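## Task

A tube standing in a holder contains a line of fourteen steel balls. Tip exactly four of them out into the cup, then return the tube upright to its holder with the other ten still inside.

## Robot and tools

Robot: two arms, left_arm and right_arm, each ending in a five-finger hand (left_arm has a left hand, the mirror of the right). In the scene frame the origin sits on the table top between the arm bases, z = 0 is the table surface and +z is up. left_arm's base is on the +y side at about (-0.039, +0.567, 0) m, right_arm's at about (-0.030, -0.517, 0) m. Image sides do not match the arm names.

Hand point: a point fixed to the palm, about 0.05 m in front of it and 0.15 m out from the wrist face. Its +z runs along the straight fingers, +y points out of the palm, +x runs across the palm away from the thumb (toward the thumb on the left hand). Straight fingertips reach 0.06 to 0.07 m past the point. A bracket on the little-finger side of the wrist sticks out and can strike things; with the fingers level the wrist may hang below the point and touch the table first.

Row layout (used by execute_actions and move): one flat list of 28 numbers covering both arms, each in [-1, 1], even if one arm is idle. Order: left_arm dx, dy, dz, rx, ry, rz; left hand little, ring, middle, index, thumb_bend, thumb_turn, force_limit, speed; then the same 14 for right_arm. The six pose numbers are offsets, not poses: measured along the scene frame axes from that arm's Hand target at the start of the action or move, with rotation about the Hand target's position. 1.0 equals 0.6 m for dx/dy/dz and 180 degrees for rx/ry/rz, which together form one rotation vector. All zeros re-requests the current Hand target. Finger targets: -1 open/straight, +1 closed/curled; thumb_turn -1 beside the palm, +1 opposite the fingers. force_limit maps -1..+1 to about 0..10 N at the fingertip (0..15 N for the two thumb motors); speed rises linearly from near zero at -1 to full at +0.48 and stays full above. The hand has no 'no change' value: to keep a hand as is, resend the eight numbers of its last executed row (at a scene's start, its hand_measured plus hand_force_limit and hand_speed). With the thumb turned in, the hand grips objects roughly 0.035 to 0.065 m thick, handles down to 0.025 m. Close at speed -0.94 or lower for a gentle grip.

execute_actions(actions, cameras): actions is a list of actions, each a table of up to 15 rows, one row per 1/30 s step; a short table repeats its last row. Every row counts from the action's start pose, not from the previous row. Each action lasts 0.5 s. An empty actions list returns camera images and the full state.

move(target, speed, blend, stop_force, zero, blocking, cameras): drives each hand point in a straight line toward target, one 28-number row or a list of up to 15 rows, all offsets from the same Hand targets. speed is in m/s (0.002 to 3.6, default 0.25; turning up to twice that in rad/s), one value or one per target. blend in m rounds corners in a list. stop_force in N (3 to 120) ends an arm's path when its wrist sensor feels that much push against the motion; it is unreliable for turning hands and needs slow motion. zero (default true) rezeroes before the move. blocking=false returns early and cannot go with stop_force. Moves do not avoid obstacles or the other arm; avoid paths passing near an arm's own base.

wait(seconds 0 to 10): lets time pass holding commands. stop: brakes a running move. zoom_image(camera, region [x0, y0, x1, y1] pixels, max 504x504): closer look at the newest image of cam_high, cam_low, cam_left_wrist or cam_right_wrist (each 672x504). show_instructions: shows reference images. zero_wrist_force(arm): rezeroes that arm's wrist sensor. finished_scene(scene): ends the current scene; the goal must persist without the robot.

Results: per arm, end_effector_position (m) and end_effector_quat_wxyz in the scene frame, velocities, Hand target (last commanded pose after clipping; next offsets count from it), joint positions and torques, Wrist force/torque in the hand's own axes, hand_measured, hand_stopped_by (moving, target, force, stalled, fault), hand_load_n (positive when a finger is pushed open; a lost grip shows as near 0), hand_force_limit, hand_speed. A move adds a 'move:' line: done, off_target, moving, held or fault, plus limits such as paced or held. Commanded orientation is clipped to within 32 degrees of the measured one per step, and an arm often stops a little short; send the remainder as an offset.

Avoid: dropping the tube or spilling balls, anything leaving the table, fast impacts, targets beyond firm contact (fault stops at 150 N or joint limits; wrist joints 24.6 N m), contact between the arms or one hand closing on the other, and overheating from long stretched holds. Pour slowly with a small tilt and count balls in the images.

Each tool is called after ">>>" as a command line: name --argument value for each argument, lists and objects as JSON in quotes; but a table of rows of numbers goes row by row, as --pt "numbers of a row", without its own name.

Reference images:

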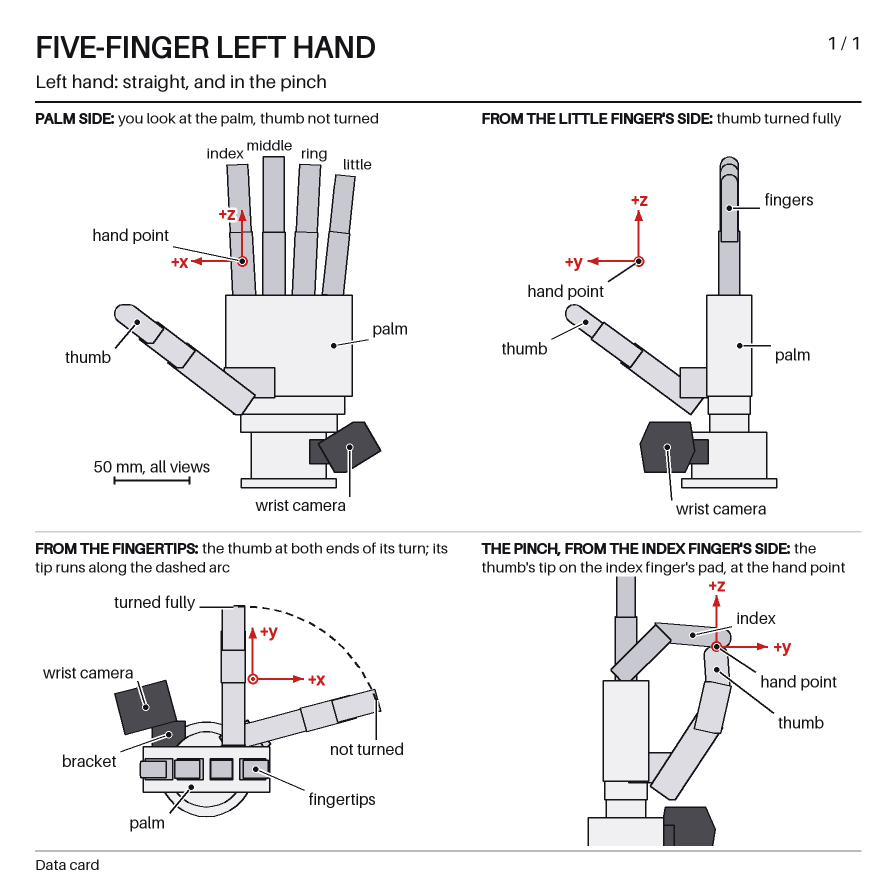

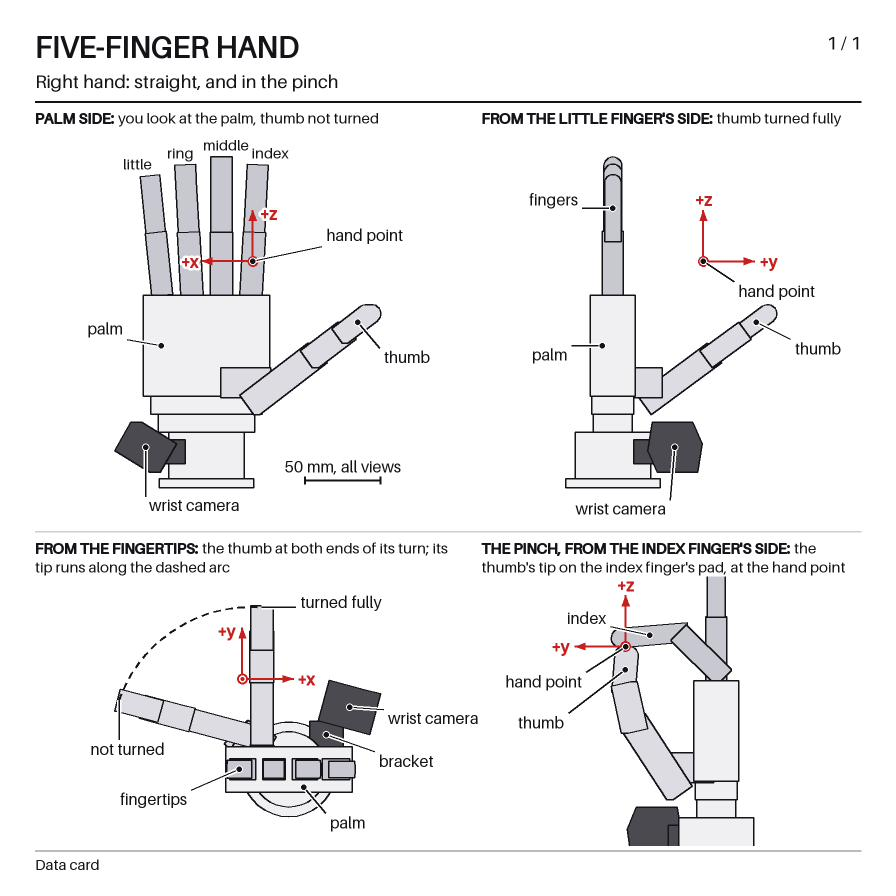

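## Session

>>> wait --seconds 0 --cameras '["all"]'

Scene clock: 0.00 s.
left_arm: end_effector_position=(+0.0834, +0.3000, +0.4772) hand_measured=(-1.000, -1.000, -1.000, -1.000, -1.000, -1.000) hand_load_n=(+0.0, +0.0, +0.0, +0.0, -0.5, +0.0) hand_stopped_by=(target, target, target, target, target, target) hand_force_limit=0.00 hand_speed=-0.80 end_effector_quat_wxyz=(-0.003, +0.940, -0.341, -0.011) | right_arm: end_effector_position=(+0.1006, -0.2647, +0.4853) hand_measured=(-1.000, -1.000, -1.000, -1.000, -1.000, -1.000) hand_load_n=(+0.0, +0.0, +0.0, +0.0, +0.0, +0.0) hand_stopped_by=(target, target, target, target, target, target) hand_force_limit=0.00 hand_speed=-0.80 end_effector_quat_wxyz=(+0.001, -0.309, +0.951, -0.011)
Joint positions: left_arm=[4.299 -1.44 -1.332 1.178 -1.576 1.868] | right_arm=[-1.179 -1.726 1.32 1.975 1.593 -1.857]
Joint torques (N m): no reading
Wrist force (N): no reading
Wrist torque (N m): no reading
Wrist force, peak (N): no reading
Hand target: left_arm +0.0834, +0.3000, +0.4772; -0.003, +0.940, -0.341, -0.011 | right_arm +0.1006, -0.2647, +0.4853; +0.001, -0.309, +0.951, -0.011
camera_calibration:
cam_left_wrist: T_world_to_cam=[[0.82263, 0.567733, -0.0309789, -0.218139], [0.492928, -0.684964, 0.536513, -0.0949645], [0.283377, -0.456622, -0.843323, 0.631459], [0, 0, 0, 1]] pos_world=[0.0473179, 0.347135, 0.576716]
cam_right_wrist: T_world_to_cam=[[-0.783328, 0.621608, 0.000875016, 0.241835], [0.522539, 0.657722, 0.542545, -0.153724], [0.336675, 0.425448, -0.840026, 0.6025], [0, 0, 0, 1]] pos_world=[0.0669164, -0.305552, 0.589306]

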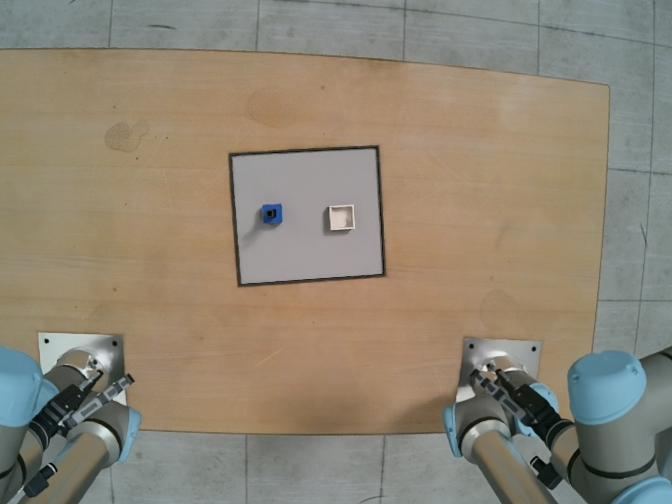

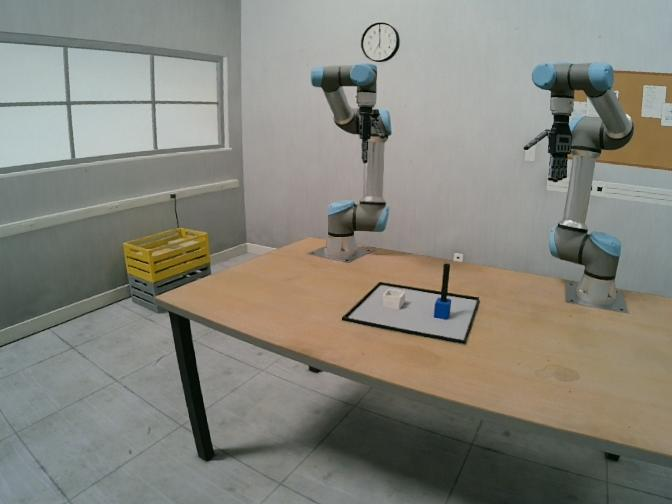

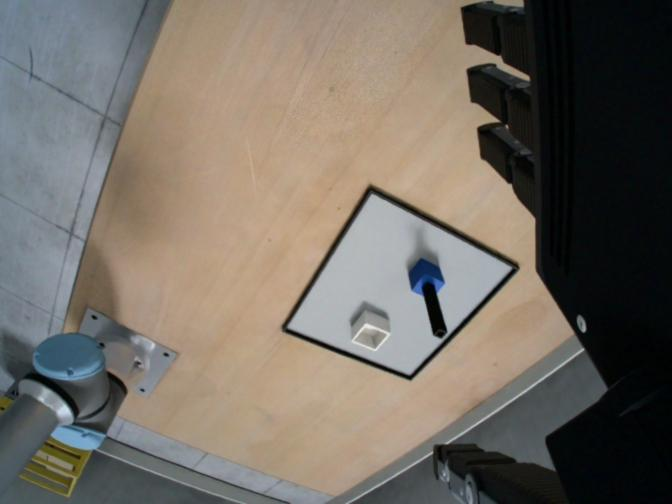

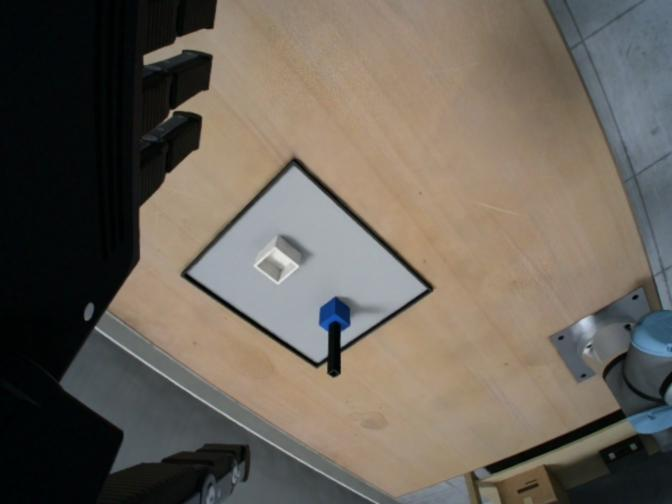

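>>> zoom_image --camera "cam_high" --region '[220, 135, 400, 295]'

>>> zoom_image --camera "cam_high" --region '[250, 190, 300, 240]'

>>> zoom_image --camera "cam_high" --region '[315, 192, 365, 242]'

>>> zoom_image --camera "cam_low" --region '[335, 250, 490, 350]'

>>> zoom_image --camera "cam_left_wrist" --region '[335, 240, 465, 365]'

>>> zoom_image --camera "cam_right_wrist" --region '[240, 220, 370, 385]'

Scaled by 2.800 from the camera's 672x504 image, which has a finer 960x720 frame.

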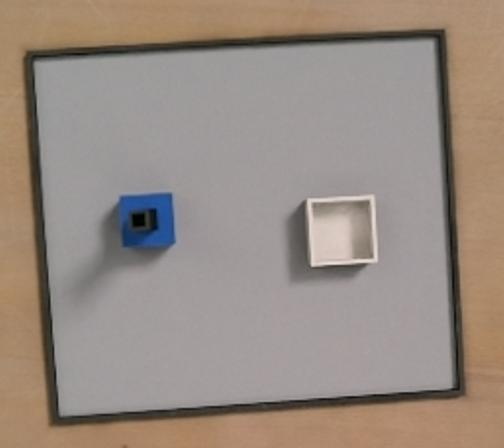

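Scaled by 10.080 from the camera's 672x504 image, which has a finer 960x720 frame.

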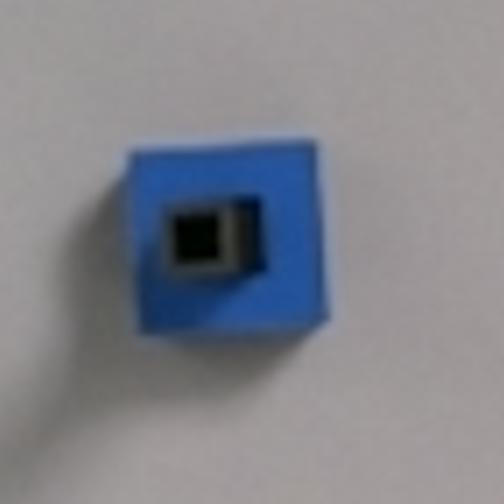

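Scaled by 10.080 from the camera's 672x504 image, which has a finer 960x720 frame.

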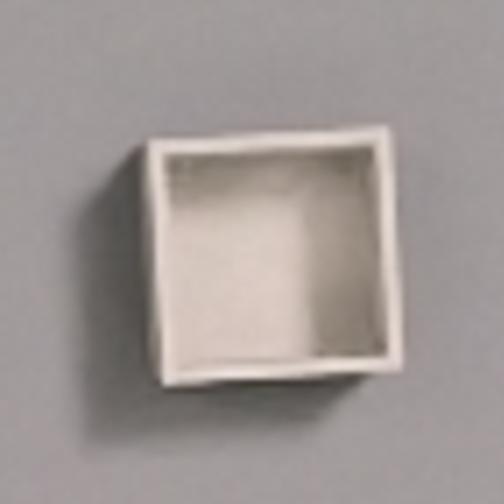

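Scaled by 3.252 from the camera's 672x504 image, which has a finer 960x720 frame.

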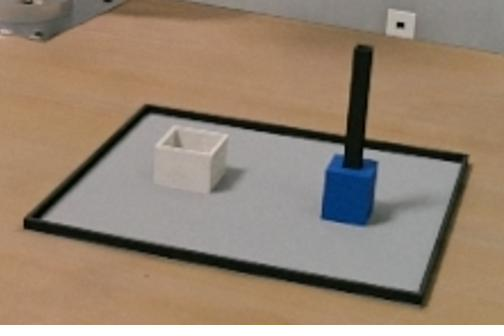

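Scaled by 3.877 from the camera's 672x504 image, which has a finer 960x720 frame.

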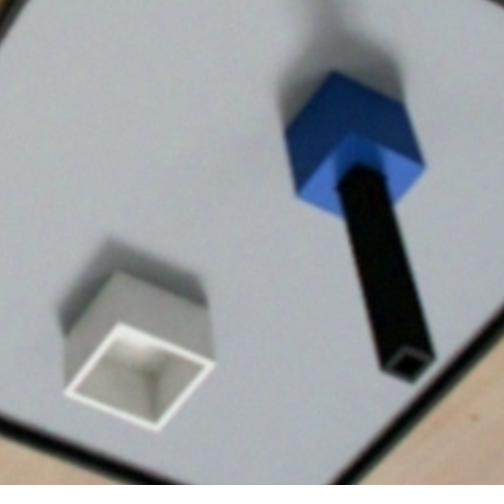

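Scaled by 3.055 from the camera's 672x504 image, which has a finer 960x720 frame.

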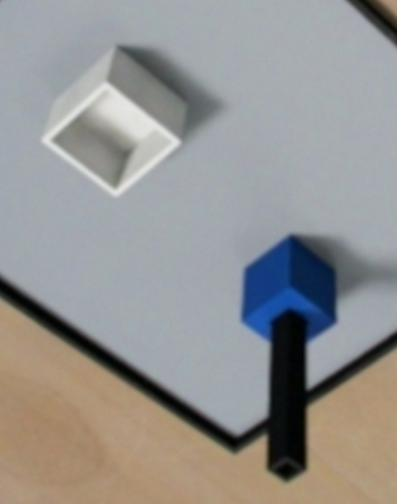

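>>> move --target '[0.3667,-0.4025,-0.1287,0,0,0.8333,-1,-1,-1,-1,-1,1,0,-0.3,0,0,0,0,0,0,-1,-1,-1,-1,-1,-1,0,-0.8]' --speed 0.5

Scene clock: 83.87 s.
left_arm: end_effector_position=(+0.3027, +0.0599, +0.3988) hand_measured=(-1.000, -1.000, -1.000, -1.000, -1.000, +1.000) hand_load_n=(+0.0, +0.0, +0.0, +0.0, +0.0, +0.0) hand_stopped_by=(target, target, target, target, target, target) hand_force_limit=0.00 hand_speed=-0.30 end_effector_quat_wxyz=(+0.123, +0.599, +0.790, -0.041) | right_arm: end_effector_position=(+0.1006, -0.2647, +0.4853) hand_measured=(-1.000, -1.000, -1.000, -1.000, -1.000, -1.000) hand_load_n=(+0.0, +0.0, +0.0, +0.0, +0.0, +0.0) hand_stopped_by=(target, target, target, target, target, target) hand_force_limit=0.00 hand_speed=-0.80 end_effector_quat_wxyz=(+0.001, -0.309, +0.951, -0.011)
Joint positions: left_arm=[3.841 -2.457 -0.035 1.18 -1.541 -1.135] | right_arm=[-1.179 -1.726 1.32 1.975 1.593 -1.857]
Joint torques (N m): left_arm=[9.02 52.59 11.64 -1.67 0.64 0.82] | right_arm=[-0.84 -11.47 -17.04 2.05 0.03 0.09]
Wrist force (N): left_arm=[0.2 -0.1 0.5] | right_arm=[0.0 0.2 -0.1]
Wrist torque (N m): left_arm=[-0.02 0.01 0.01] | right_arm=[0.02 0.01 -0.01]
Wrist force, peak (N): left_arm=[-0.5 0.5 1.0] | right_arm=[0.5 0.4 -0.1]
Hand target: left_arm +0.3035, +0.0585, +0.4000; +0.010, +0.573, +0.819, -0.006 | right_arm +0.1006, -0.2647, +0.4853; +0.001, -0.309, +0.951, -0.011
Off the commanded pose: left_arm 0.002 m, 14 deg | right_arm 0.000 m, 0 deg.
elbow stopped short (left arm): the move would have taken joint 3 (elbow) straighter than the controller allows.
move: off_target (left_arm)

>>> move --target '[-0.0458,0.0575,-0.1,0,0,0,-1,-1,-1,-1,-1,1,0,-0.3,0,0,0,0,0,0,-1,-1,-1,-1,-1,-1,0,-0.8]' --speed 0.3

Scene clock: 89.80 s.
left_arm: end_effector_position=(+0.2760, +0.0929, +0.3401) hand_measured=(-1.000, -1.000, -1.000, -1.000, -1.000, +1.000) hand_load_n=(+0.0, +0.0, +0.0, +0.0, +0.0, +0.0) hand_stopped_by=(target, target, target, target, target, target) hand_force_limit=0.00 hand_speed=-0.30 end_effector_quat_wxyz=(+0.010, +0.573, +0.819, -0.006) | right_arm: end_effector_position=(+0.1006, -0.2647, +0.4853) hand_measured=(-1.000, -1.000, -1.000, -1.000, -1.000, -1.000) hand_load_n=(+0.0, +0.0, +0.0, +0.0, +0.0, +0.0) hand_stopped_by=(target, target, target, target, target, target) hand_force_limit=0.00 hand_speed=-0.80 end_effector_quat_wxyz=(+0.001, -0.309, +0.951, -0.011)
Joint positions: left_arm=[3.834 -2.339 -0.477 1.269 -1.564 -1.215] | right_arm=[-1.179 -1.726 1.32 1.975 1.593 -1.857]
Joint torques (N m): left_arm=[6.04 43.21 11.6 -4.07 1.44 1.62] | right_arm=[-0.48 -11.46 -17.75 2.07 0.17 0.02]
Wrist force (N): left_arm=[-0.3 -0.2 0.1] | right_arm=[0.0 0.0 0.3]
Wrist torque (N m): left_arm=[-0.03 0.07 0.00] | right_arm=[-0.02 0.00 -0.02]
Wrist force, peak (N): left_arm=[0.0 -0.3 0.9] | right_arm=[0.5 0.2 -0.1]
Hand target: left_arm +0.2760, +0.0930, +0.3400; +0.010, +0.573, +0.819, -0.006 | right_arm +0.1006, -0.2647, +0.4853; +0.001, -0.309, +0.951, -0.011
Off the commanded pose: left_arm 0.000 m, 0 deg | right_arm 0.000 m, 0 deg.
move: done

>>> move --target '[0.0457,-0.0575,-0.0167,-0.4632,-0.1683,-0.0006,-1,-1,-1,-1,-1,1,0,-0.3,0,0,0,0,0,0,-1,-1,-1,-1,-1,-1,0,-0.8]' --speed 0.4

Scene clock: 97.40 s.
left_arm: end_effector_position=(+0.3035, +0.0585, +0.3301) hand_measured=(-1.000, -1.000, -1.000, -1.000, -1.000, +1.000) hand_load_n=(-0.5, +0.0, +0.0, +0.0, +0.0, +0.0) hand_stopped_by=(target, target, target, target, target, target) hand_force_limit=0.00 hand_speed=-0.30 end_effector_quat_wxyz=(+0.579, +0.405, +0.579, -0.406) end_effector_velocity=(+0.000, +0.000, +0.001) end_effector_angular_velocity=(-0.003, -0.004, +0.000) | right_arm: end_effector_position=(+0.1006, -0.2647, +0.4853) hand_measured=(-1.000, -1.000, -1.000, -1.000, -1.000, -1.000) hand_load_n=(-0.5, +0.0, +0.0, +0.0, +0.0, +0.0) hand_stopped_by=(target, target, target, target, target, target) hand_force_limit=0.00 hand_speed=-0.80 end_effector_quat_wxyz=(+0.001, -0.309, +0.951, -0.011)
Joint positions: left_arm=[4.11 -1.472 -1.994 3.466 -0.938 -1.571] | right_arm=[-1.179 -1.726 1.32 1.975 1.593 -1.857]
Joint velocities: left_arm=[0 0 -0.001 0.007 0 0] | right_arm=[within noise]
Joint torques (N m): left_arm=[-8.36 8.66 15.54 2.68 0.2 -0.55] | right_arm=[-0.61 -11.09 -17.62 2.08 -0.05 0.06]
Wrist force (N): left_arm=[0.2 0.5 2.5] | right_arm=[0.1 0.1 -0.2]
Wrist torque (N m): left_arm=[0.00 -0.11 0.07] | right_arm=[0.03 -0.01 0.01]
Wrist force, peak (N): left_arm=[0.7 0.3 2.6] | right_arm=[0.5 0.2 0.4]
Hand target: left_arm +0.3034, +0.0585, +0.3299; +0.579, +0.405, +0.579, -0.406 | right_arm +0.1006, -0.2647, +0.4853; +0.001, -0.309, +0.951, -0.011
Off the commanded pose: left_arm 0.000 m, 0 deg | right_arm 0.000 m, 0 deg.
move: done

Now descend to z=0.10 at the pregrasp.

>>> move --target '[0,0,-0.3832,0,0,0,-1,-1,-1,-1,-1,1,0,-0.3,0,0,0,0,0,0,-1,-1,-1,-1,-1,-1,0,-0.8]' --speed 0.25 --cameras '["all"]'

Scene clock: 101.77 s.
left_arm: end_effector_position=(+0.3034, +0.0585, +0.1001) hand_measured=(-1.000, -1.000, -1.000, -1.000, -1.000, +1.000) hand_load_n=(+0.0, +0.0, +0.0, +0.0, +0.0, +0.0) hand_stopped_by=(target, target, target, target, target, target) hand_force_limit=0.00 hand_speed=-0.30 end_effector_quat_wxyz=(+0.579, +0.405, +0.579, -0.406) | right_arm: end_effector_position=(+0.1006, -0.2647, +0.4853) hand_measured=(-1.000, -1.000, -1.000, -1.000, -1.000, -1.000) hand_load_n=(+0.0, +0.0, +0.0, +0.0, -0.5, +0.0) hand_stopped_by=(target, target, target, target, target, target) hand_force_limit=0.00 hand_speed=-0.80 end_effector_quat_wxyz=(+0.001, -0.309, +0.951, -0.011)
Joint positions: left_arm=[4.11 -1.879 -2.296 4.175 -0.938 -1.572] | right_arm=[-1.179 -1.726 1.32 1.975 1.593 -1.857]
Joint torques (N m): left_arm=[-10.09 18.55 13.5 2.63 -2.01 0.41] | right_arm=[-0.6 -12.01 -16.67 2.11 0.01 0.03]
Wrist force (N): left_arm=[0.6 0.7 2.5] | right_arm=[0.1 0.1 -0.1]
Wrist torque (N m): left_arm=[0.01 -0.16 0.19] | right_arm=[0.02 -0.01 0.00]
Wrist force, peak (N): left_arm=[2.3 0.4 2.5] | right_arm=[0.0 0.5 0.1]
Hand target: left_arm +0.3034, +0.0585, +0.1000; +0.579, +0.405, +0.579, -0.406 | right_arm +0.1006, -0.2647, +0.4853; +0.001, -0.309, +0.951, -0.011
Off the commanded pose: left_arm 0.000 m, 0 deg | right_arm 0.000 m, 0 deg.
move: done
camera_calibration:
cam_left_wrist: T_world_to_cam=[[-0.897475, -0.351499, -0.266435, 0.325532], [0.00703598, 0.592584, -0.805478, 0.0405337], [0.44101, -0.724771, -0.529356, 0.0772785], [0, 0, 0, 1]] pos_world=[0.257791, 0.146414, 0.16029]
cam_right_wrist: T_world_to_cam=[[-0.783328, 0.621608, 0.000875016, 0.241835], [0.522539, 0.657722, 0.542545, -0.153724], [0.336675, 0.425448, -0.840026, 0.6025], [0, 0, 0, 1]] pos_world=[0.0669164, -0.305552, 0.589306]

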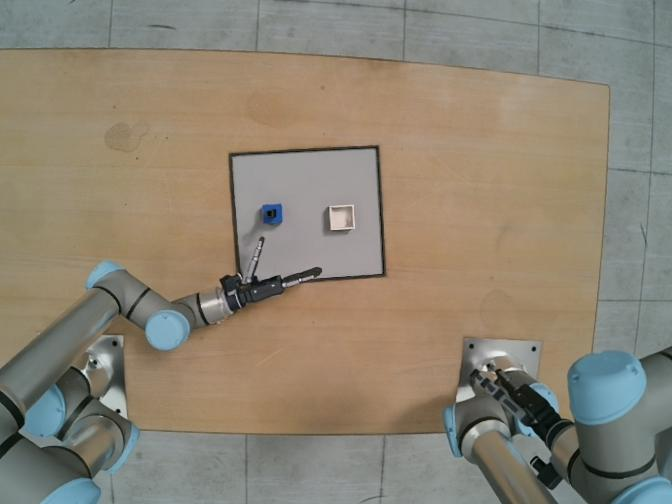

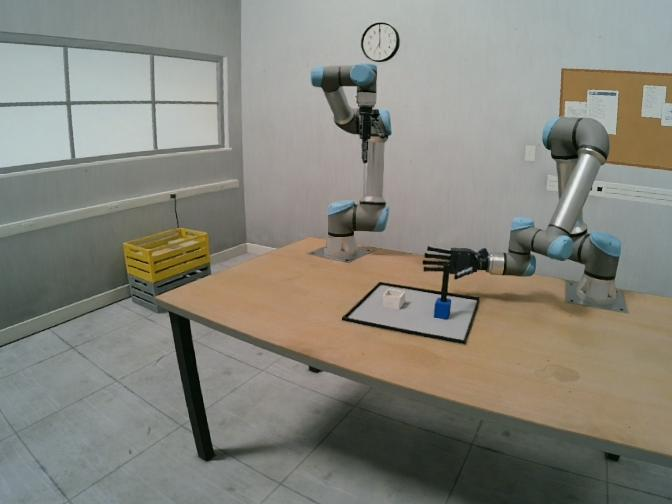

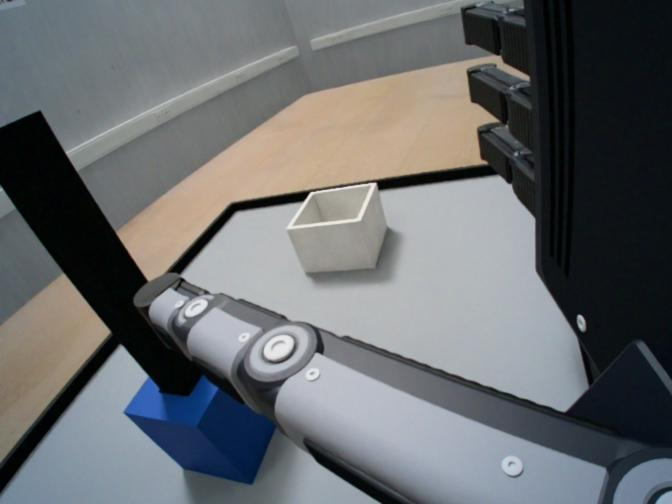

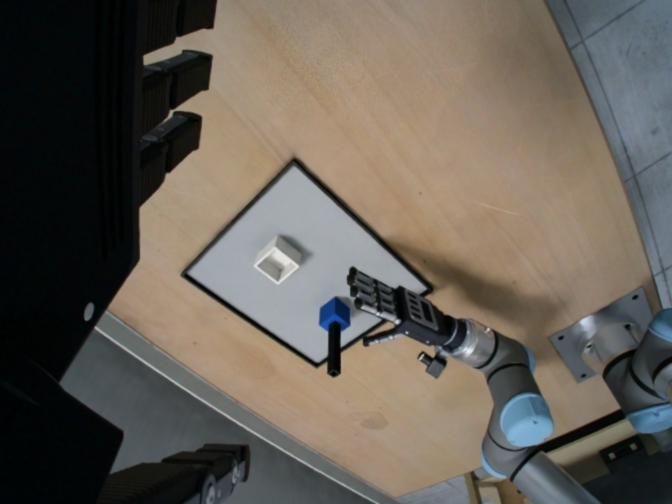

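>>> move --target '[0.1331,0.0485,0,0,0,0,-1,-1,-1,-1,-1,1,0,-0.3,0,0,0,0,0,0,-1,-1,-1,-1,-1,-1,0,-0.8]' --speed 0.12 --stop_force 5 --cameras '["cam_left_wrist", "cam_right_wrist", "cam_high"]'

>>> zoom_image --camera "cam_right_wrist" --region '[290, 270, 430, 390]'

>>> zoom_image --camera "cam_high" --region '[220, 180, 320, 280]'

Scene clock: 118.50 s.
left_arm: end_effector_position=(+0.3833, +0.0876, +0.1000) hand_measured=(-1.000, -1.000, -1.000, -1.000, -1.000, +1.000) hand_load_n=(+0.0, +0.0, +0.0, +0.0, +0.0, +0.5) hand_stopped_by=(target, target, target, target, target, target) hand_force_limit=0.00 hand_speed=-0.30 end_effector_quat_wxyz=(+0.579, +0.405, +0.579, -0.406) | right_arm: end_effector_position=(+0.1006, -0.2647, +0.4853) hand_measured=(-1.000, -1.000, -1.000, -1.000, -1.000, -1.000) hand_load_n=(+0.0, +0.0, +0.0, +0.0, +0.0, +0.0) hand_stopped_by=(target, target, target, target, target, target) hand_force_limit=0.00 hand_speed=-0.80 end_effector_quat_wxyz=(+0.001, -0.309, +0.951, -0.011)
Joint positions: left_arm=[4.294 -1.93 -2.21 4.141 -0.754 -1.572] | right_arm=[-1.179 -1.726 1.32 1.975 1.593 -1.857]
Joint torques (N m): left_arm=[1.03 36.57 8.96 2.47 1.46 0.51] | right_arm=[-0.88 -10.93 -16.68 2.08 -0.03 0.05]
Wrist force (N): left_arm=[0.6 0.7 2.5] | right_arm=[-0.2 0.1 0.3]
Wrist torque (N m): left_arm=[0.00 -0.16 0.18] | right_arm=[-0.01 0.02 -0.02]
Wrist force, peak (N): left_arm=[0.5 2.2 2.3] | right_arm=[0.2 0.5 0.4]
Hand target: left_arm +0.3833, +0.0876, +0.1000; +0.579, +0.405, +0.579, -0.406 | right_arm +0.1006, -0.2647, +0.4853; +0.001, -0.309, +0.951, -0.011
Off the commanded pose: left_arm 0.000 m, 0 deg | right_arm 0.000 m, 0 deg.
move: done
camera_calibration:
cam_left_wrist: T_world_to_cam=[[-0.89745, -0.351432, -0.266607, 0.407325], [0.00722194, 0.592605, -0.805461, 0.0226378], [0.441058, -0.724786, -0.529295, 0.0630284], [0, 0, 0, 1]] pos_world=[0.337591, 0.175414, 0.16019]
cam_right_wrist: T_world_to_cam=[[-0.783328, 0.621608, 0.000875016, 0.241835], [0.522539, 0.657722, 0.542545, -0.153724], [0.336675, 0.425448, -0.840026, 0.6025], [0, 0, 0, 1]] pos_world=[0.0669164, -0.305552, 0.589306]
Images, in order (width x height): cam_high 672x504, cam_left_wrist 672x504, cam_right_wrist 672x504.

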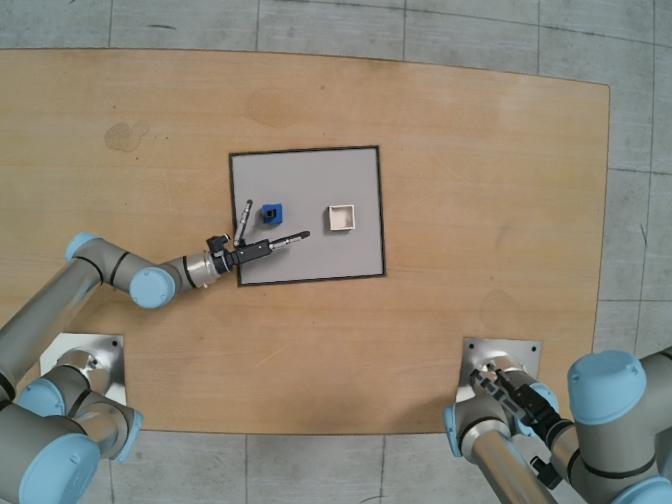

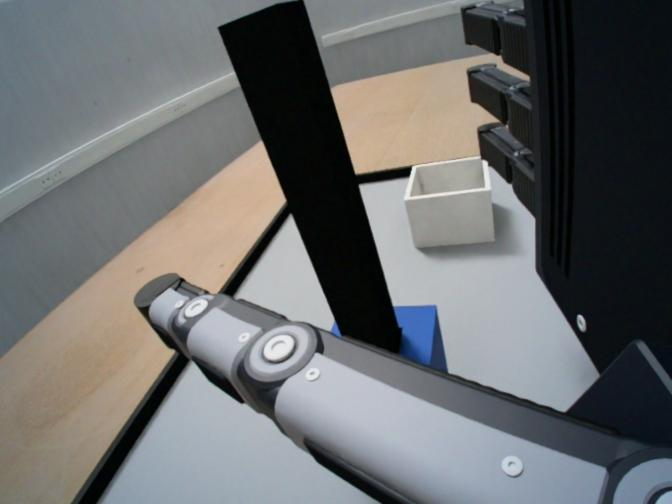

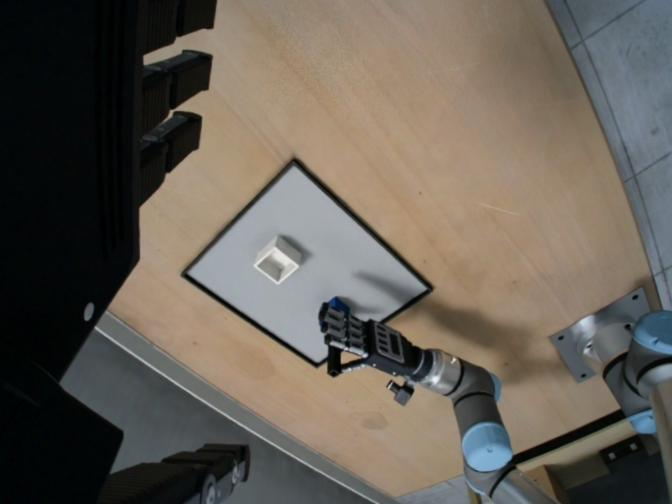

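Scaled by 3.600 from the camera's 672x504 image, which has a finer 960x720 frame.

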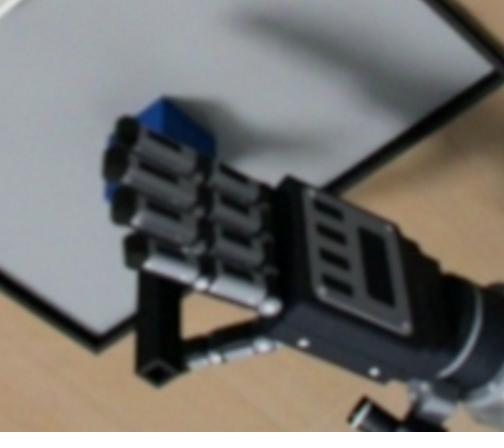

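Scaled by 5.040 from the camera's 672x504 image, which has a finer 960x720 frame.

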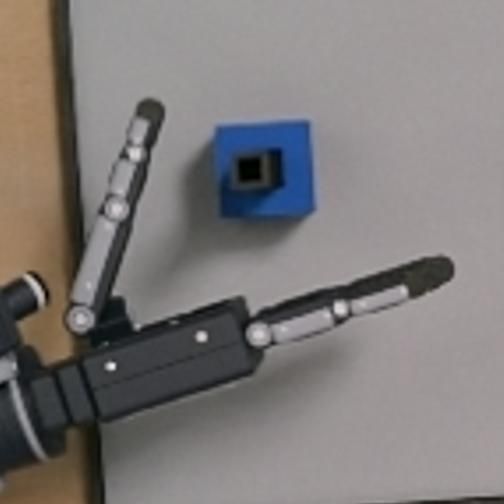

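>>> move --pt "0.0113 0.0103 0 0 0 0 -1 -1 -0.3 -0.3 -0.4 1 0 -0.5 0 0 0 0 0 0 -1 -1 -1 -1 -1 -1 0 -0.8" --pt "0.0113 0.0103 0 0 0 0 -1 -1 -0.15 -0.15 -0.2 1 -0.6 -0.9 0 0 0 0 0 0 -1 -1 -1 -1 -1 -1 0 -0.8" --speed 0.05 --cameras '["cam_left_wrist", "cam_high"]'

>>> zoom_image --camera "cam_high" --region '[220, 180, 320, 280]'

Scene clock: 131.50 s.
left_arm: end_effector_position=(+0.3900, +0.0938, +0.1000) hand_measured=(-1.000, -1.000, -0.150, -0.150, -0.200, +1.000) hand_load_n=(+0.0, +0.0, +0.0, +0.0, +0.0, +0.0) hand_stopped_by=(target, target, target, target, target, target) hand_force_limit=-0.60 hand_speed=-0.90 end_effector_quat_wxyz=(+0.579, +0.405, +0.579, -0.406) | right_arm: end_effector_position=(+0.1006, -0.2647, +0.4853) hand_measured=(-1.000, -1.000, -1.000, -1.000, -1.000, -1.000) hand_load_n=(+0.0, +0.0, +0.0, +0.0, +0.0, +0.0) hand_stopped_by=(target, target, target, target, target, target) hand_force_limit=0.00 hand_speed=-0.80 end_effector_quat_wxyz=(+0.001, -0.309, +0.951, -0.011)
Joint positions: left_arm=[4.317 -1.932 -2.208 4.14 -0.731 -1.572] | right_arm=[-1.179 -1.726 1.32 1.975 1.593 -1.857]
Joint torques (N m): left_arm=[-9.67 33.05 6.45 1.97 -1.56 -2.12] | right_arm=[-0.62 -11.27 -17.04 2.06 0.14 0.16]
Wrist force (N): left_arm=[0.4 0.6 2.1] | right_arm=[-0.1 0.0 0.1]
Wrist torque (N m): left_arm=[0.01 -0.14 0.18] | right_arm=[-0.01 0.01 -0.01]
Wrist force, peak (N): left_arm=[0.3 0.8 2.6] | right_arm=[-0.1 0.5 0.2]
Hand target: left_arm +0.3900, +0.0938, +0.1000; +0.579, +0.405, +0.579, -0.406 | right_arm +0.1006, -0.2647, +0.4853; +0.001, -0.309, +0.951, -0.011
Off the commanded pose: left_arm 0.000 m, 0 deg | right_arm 0.000 m, 0 deg.
move: done
camera_calibration:
cam_left_wrist: T_world_to_cam=[[-0.897435, -0.351511, -0.266554, 0.415607], [0.00711551, 0.592616, -0.805454, 0.0189479], [0.44109, -0.724739, -0.529333, 0.0645091], [0, 0, 0, 1]] pos_world=[0.344391, 0.181614, 0.16019]
Images, in order (width x height): cam_high 672x504, cam_left_wrist 672x504.

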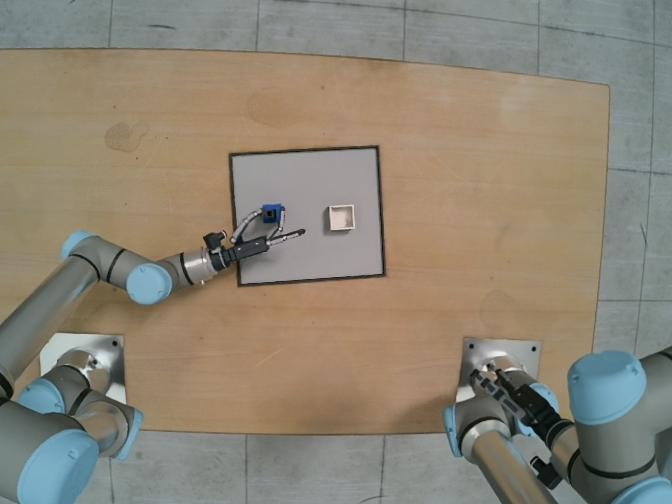

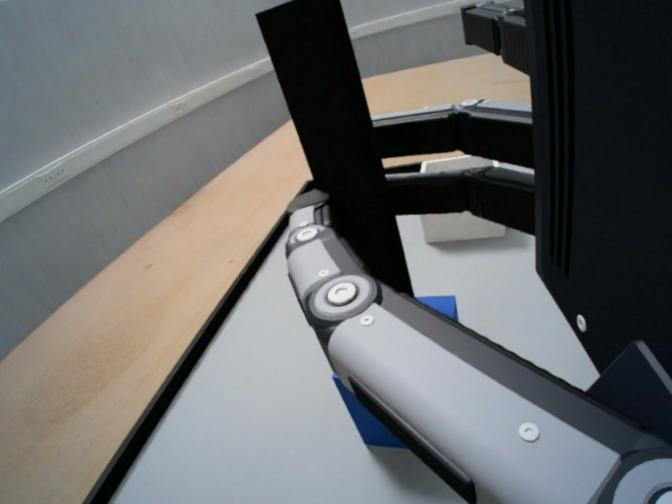

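Scaled by 5.040 from the camera's 672x504 image, which has a finer 960x720 frame.

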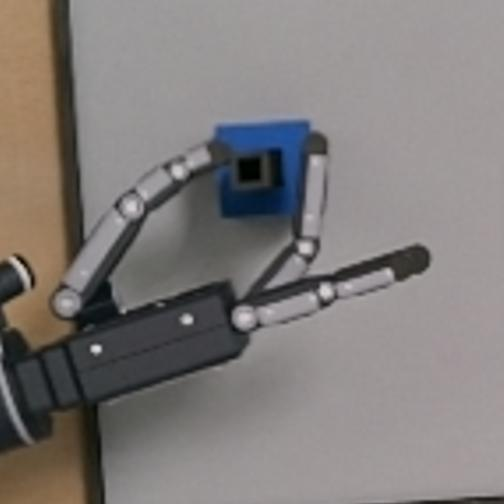

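>>> move --target '[0,0,0,0,0,0,-1,-1,0.3,0.3,0.3,1,-0.6,-0.93,0,0,0,0,0,0,-1,-1,-1,-1,-1,-1,0,-0.8]' --speed 0.05 --cameras '["cam_left_wrist", "cam_high"]'

>>> zoom_image --camera "cam_high" --region '[240, 185, 300, 245]'

Scene clock: 142.17 s.
left_arm: end_effector_position=(+0.3900, +0.0938, +0.1000) hand_measured=(-1.000, -1.000, +0.006, +0.006, -0.114, +1.000) hand_load_n=(+0.0, +0.5, +4.0, +3.0, +3.0, +0.5) hand_stopped_by=(target, target, force, force, force, target) hand_force_limit=-0.60 hand_speed=-0.93 end_effector_quat_wxyz=(+0.579, +0.405, +0.579, -0.406) | right_arm: end_effector_position=(+0.1006, -0.2647, +0.4853) hand_measured=(-1.000, -1.000, -1.000, -1.000, -1.000, -1.000) hand_load_n=(+0.0, +0.0, +0.0, +0.0, +0.0, -0.5) hand_stopped_by=(target, target, target, target, target, target) hand_force_limit=0.00 hand_speed=-0.80 end_effector_quat_wxyz=(+0.001, -0.309, +0.951, -0.011)
Joint positions: left_arm=[4.317 -1.932 -2.208 4.14 -0.731 -1.572] | right_arm=[-1.179 -1.726 1.32 1.975 1.593 -1.857]
Joint torques (N m): left_arm=[-9.43 34.38 7.38 2 -0.33 -1.98] | right_arm=[-0.59 -11.8 -16.65 2.04 0.09 0.06]
Wrist force (N): left_arm=[0.4 0.7 2.3] | right_arm=[-0.1 0.3 0.1]
Wrist torque (N m): left_arm=[0.02 -0.12 0.16] | right_arm=[0.03 0.01 -0.01]
Wrist force, peak (N): left_arm=[0.5 0.8 2.4] | right_arm=[0.4 0.4 0.1]
Hand target: left_arm +0.3900, +0.0938, +0.1000; +0.579, +0.405, +0.579, -0.406 | right_arm +0.1006, -0.2647, +0.4853; +0.001, -0.309, +0.951, -0.011
Off the commanded pose: left_arm 0.000 m, 0 deg | right_arm 0.000 m, 0 deg.
move: done
camera_calibration:
cam_left_wrist: T_world_to_cam=[[-0.89745, -0.351432, -0.266607, 0.415606], [0.00722194, 0.592605, -0.805461, 0.0189145], [0.441058, -0.724786, -0.529295, 0.0645229], [0, 0, 0, 1]] pos_world=[0.344391, 0.181614, 0.16019]
Images, in order (width x height): cam_high 672x504, cam_left_wrist 672x504.

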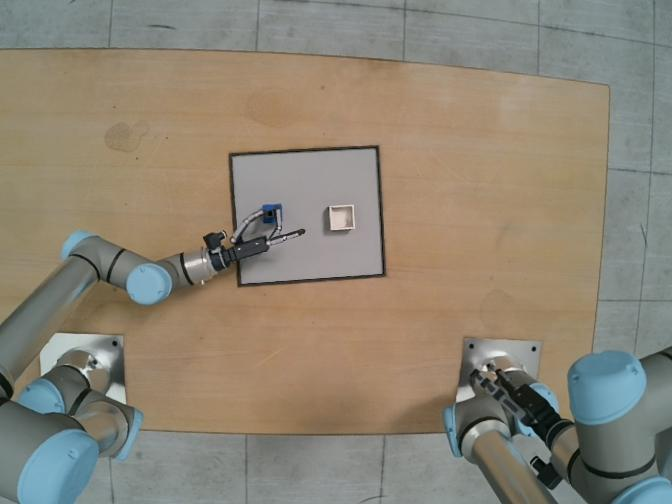

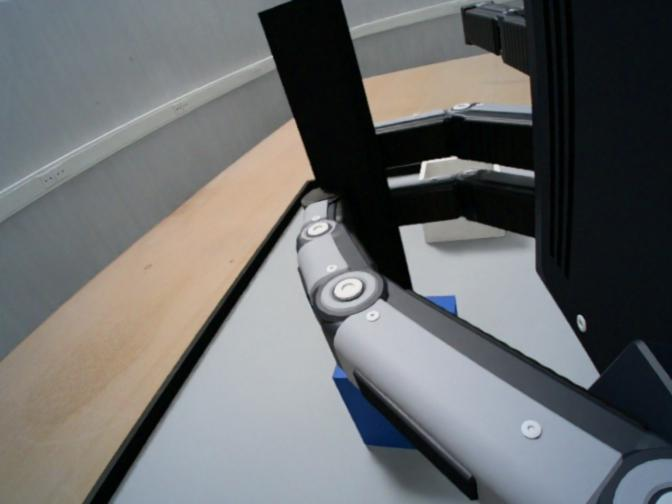

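Scaled by 8.400 from the camera's 672x504 image, which has a finer 960x720 frame.

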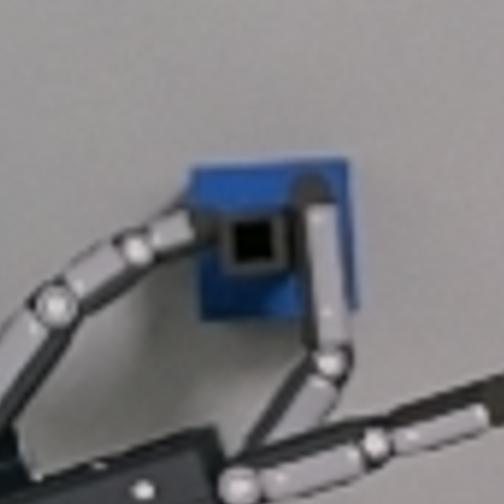

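>>> move --target '[0,0,0,0,0,0,-1,-1,0.4,0.4,0.4,1,-0.05,-0.93,0,0,0,0,0,0,-1,-1,-1,-1,-1,-1,0,-0.8]' --speed 0.05 --cameras '["cam_high"]'

>>> zoom_image --camera "cam_high" --region '[240, 185, 300, 245]'

Scene clock: 145.83 s.
left_arm: end_effector_position=(+0.3900, +0.0938, +0.1000) hand_measured=(-1.000, -1.000, +0.010, +0.010, -0.102, +1.000) hand_load_n=(+0.0, +0.0, +8.5, +6.0, +7.0, +0.0) hand_stopped_by=(target, target, force, force, force, target) hand_force_limit=-0.05 hand_speed=-0.93 end_effector_quat_wxyz=(+0.579, +0.405, +0.579, -0.406) | right_arm: end_effector_position=(+0.1006, -0.2647, +0.4853) hand_measured=(-1.000, -1.000, -1.000, -1.000, -1.000, -1.000) hand_load_n=(+0.0, +0.0, +0.0, +0.0, +0.0, +0.0) hand_stopped_by=(target, target, target, target, target, target) hand_force_limit=0.00 hand_speed=-0.80 end_effector_quat_wxyz=(+0.001, -0.309, +0.951, -0.011)
Joint positions: left_arm=[4.317 -1.932 -2.208 4.14 -0.731 -1.572] | right_arm=[-1.179 -1.726 1.32 1.975 1.593 -1.857]
Joint torques (N m): left_arm=[-9.08 34.58 8.37 2.04 0.73 -1.83] | right_arm=[0.29 -11.38 -15.55 2.08 0.03 0.07]
Wrist force (N): left_arm=[0.4 0.7 2.3] | right_arm=[0.0 0.1 0.0]
Wrist torque (N m): left_arm=[0.00 -0.13 0.17] | right_arm=[0.01 -0.01 -0.01]
Wrist force, peak (N): left_arm=[0.9 0.6 2.5] | right_arm=[0.3 0.4 0.3]
Hand target: left_arm +0.3900, +0.0938, +0.1000; +0.579, +0.405, +0.579, -0.406 | right_arm +0.1006, -0.2647, +0.4853; +0.001, -0.309, +0.951, -0.011
Off the commanded pose: left_arm 0.000 m, 0 deg | right_arm 0.000 m, 0 deg.
move: done
Images, in order (width x height): cam_high 672x504.

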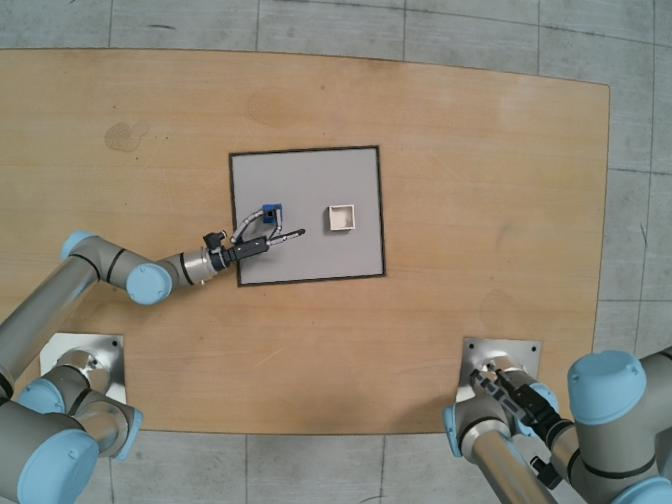

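Scaled by 8.400 from the camera's 672x504 image, which has a finer 960x720 frame.

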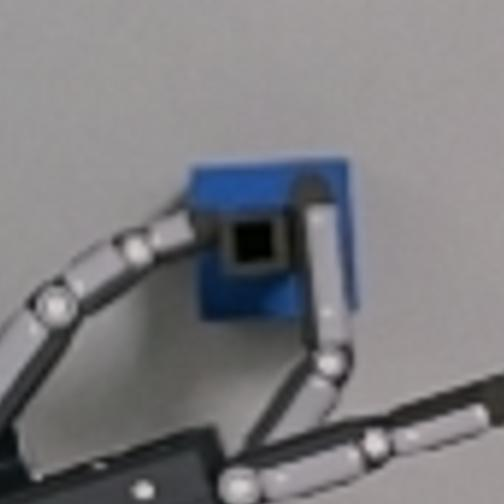

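>>> move --target '[0,0,0.2,0,0,0,-1,-1,0.4,0.4,0.4,1,-0.05,-0.93,0,0,0,0,0,0,-1,-1,-1,-1,-1,-1,0,-0.8]' --speed 0.1 --cameras '["cam_left_wrist", "cam_high", "cam_low", "cam_right_wrist"]'

>>> zoom_image --camera "cam_high" --region '[220, 170, 300, 250]'

>>> zoom_image --camera "cam_low" --region '[400, 215, 490, 325]'

Scene clock: 152.77 s.
left_arm: end_effector_position=(+0.3901, +0.0937, +0.2201) hand_measured=(-1.000, -1.000, +0.010, +0.010, -0.102, +1.000) hand_load_n=(+0.0, +0.0, +8.0, +6.0, +7.0, +0.0) hand_stopped_by=(target, target, force, force, force, target) hand_force_limit=-0.05 hand_speed=-0.93 end_effector_quat_wxyz=(+0.579, +0.405, +0.579, -0.406) | right_arm: end_effector_position=(+0.1006, -0.2647, +0.4853) hand_measured=(-1.000, -1.000, -1.000, -1.000, -1.000, -1.000) hand_load_n=(+0.0, +0.0, +0.0, +0.0, +0.0, +0.0) hand_stopped_by=(target, target, target, target, target, target) hand_force_limit=0.00 hand_speed=-0.80 end_effector_quat_wxyz=(+0.001, -0.309, +0.951, -0.011)
Joint positions: left_arm=[4.317 -1.684 -2.098 3.782 -0.731 -1.571] | right_arm=[-1.179 -1.726 1.32 1.975 1.593 -1.857]
Joint torques (N m): left_arm=[9.02 22.37 12.68 0.72 0.82 1.53] | right_arm=[-0.62 -11.3 -16.08 2.04 0.12 0]
Wrist force (N): left_arm=[1.1 0.7 2.5] | right_arm=[0.2 0.3 0.2]
Wrist torque (N m): left_arm=[0.03 -0.11 0.15] | right_arm=[0.03 -0.04 0.01]
Wrist force, peak (N): left_arm=[2.5 0.6 2.3] | right_arm=[0.5 0.3 -0.1]
Hand target: left_arm +0.3900, +0.0938, +0.2200; +0.579, +0.405, +0.579, -0.406 | right_arm +0.1006, -0.2647, +0.4853; +0.001, -0.309, +0.951, -0.011
Off the commanded pose: left_arm 0.000 m, 0 deg | right_arm 0.000 m, 0 deg.
move: done
camera_calibration:
cam_left_wrist: T_world_to_cam=[[-0.897399, -0.351537, -0.266641, 0.447637], [0.0072264, 0.592535, -0.805512, 0.115676], [0.441162, -0.724792, -0.5292, 0.12803], [0, 0, 0, 1]] pos_world=[0.344391, 0.181614, 0.280291]
cam_right_wrist: T_world_to_cam=[[-0.783328, 0.621608, 0.000875016, 0.241835], [0.522539, 0.657722, 0.542545, -0.153724], [0.336675, 0.425448, -0.840026, 0.6025], [0, 0, 0, 1]] pos_world=[0.0669164, -0.305552, 0.589306]

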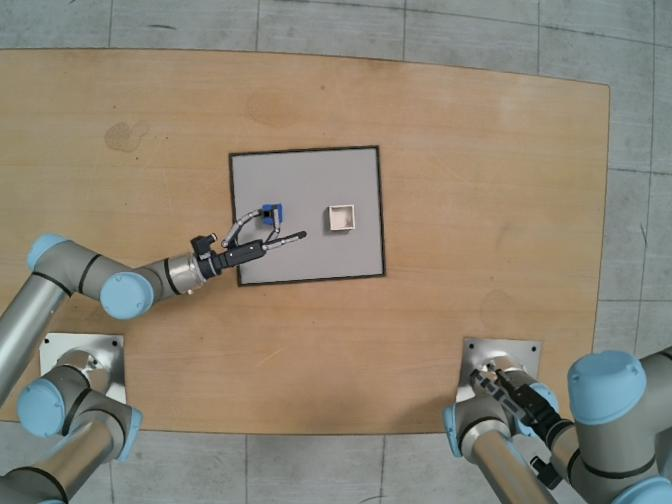

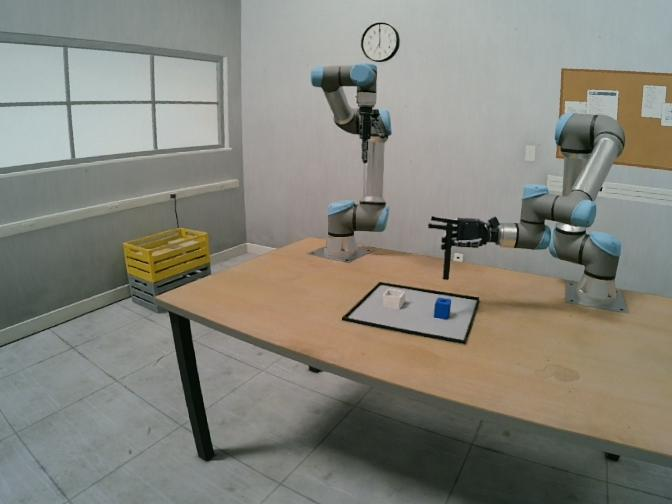

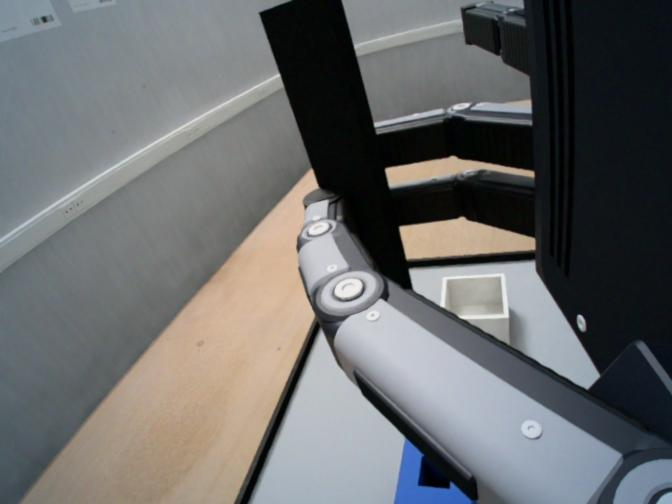

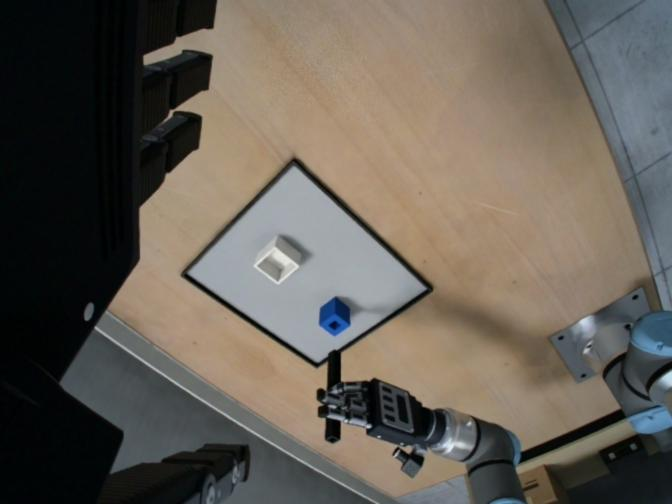

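Scaled by 6.300 from the camera's 672x504 image, which has a finer 960x720 frame.

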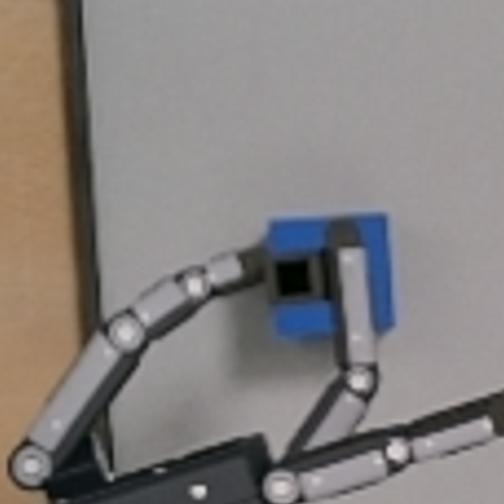

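Scaled by 4.582 from the camera's 672x504 image, which has a finer 960x720 frame.

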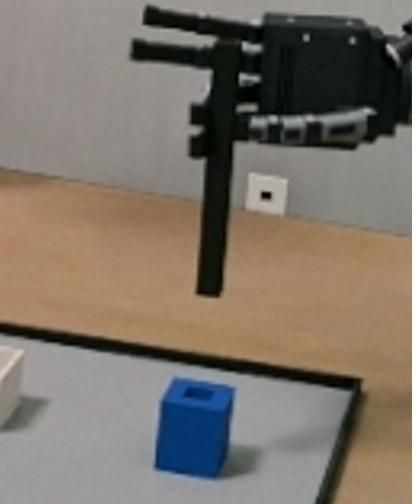

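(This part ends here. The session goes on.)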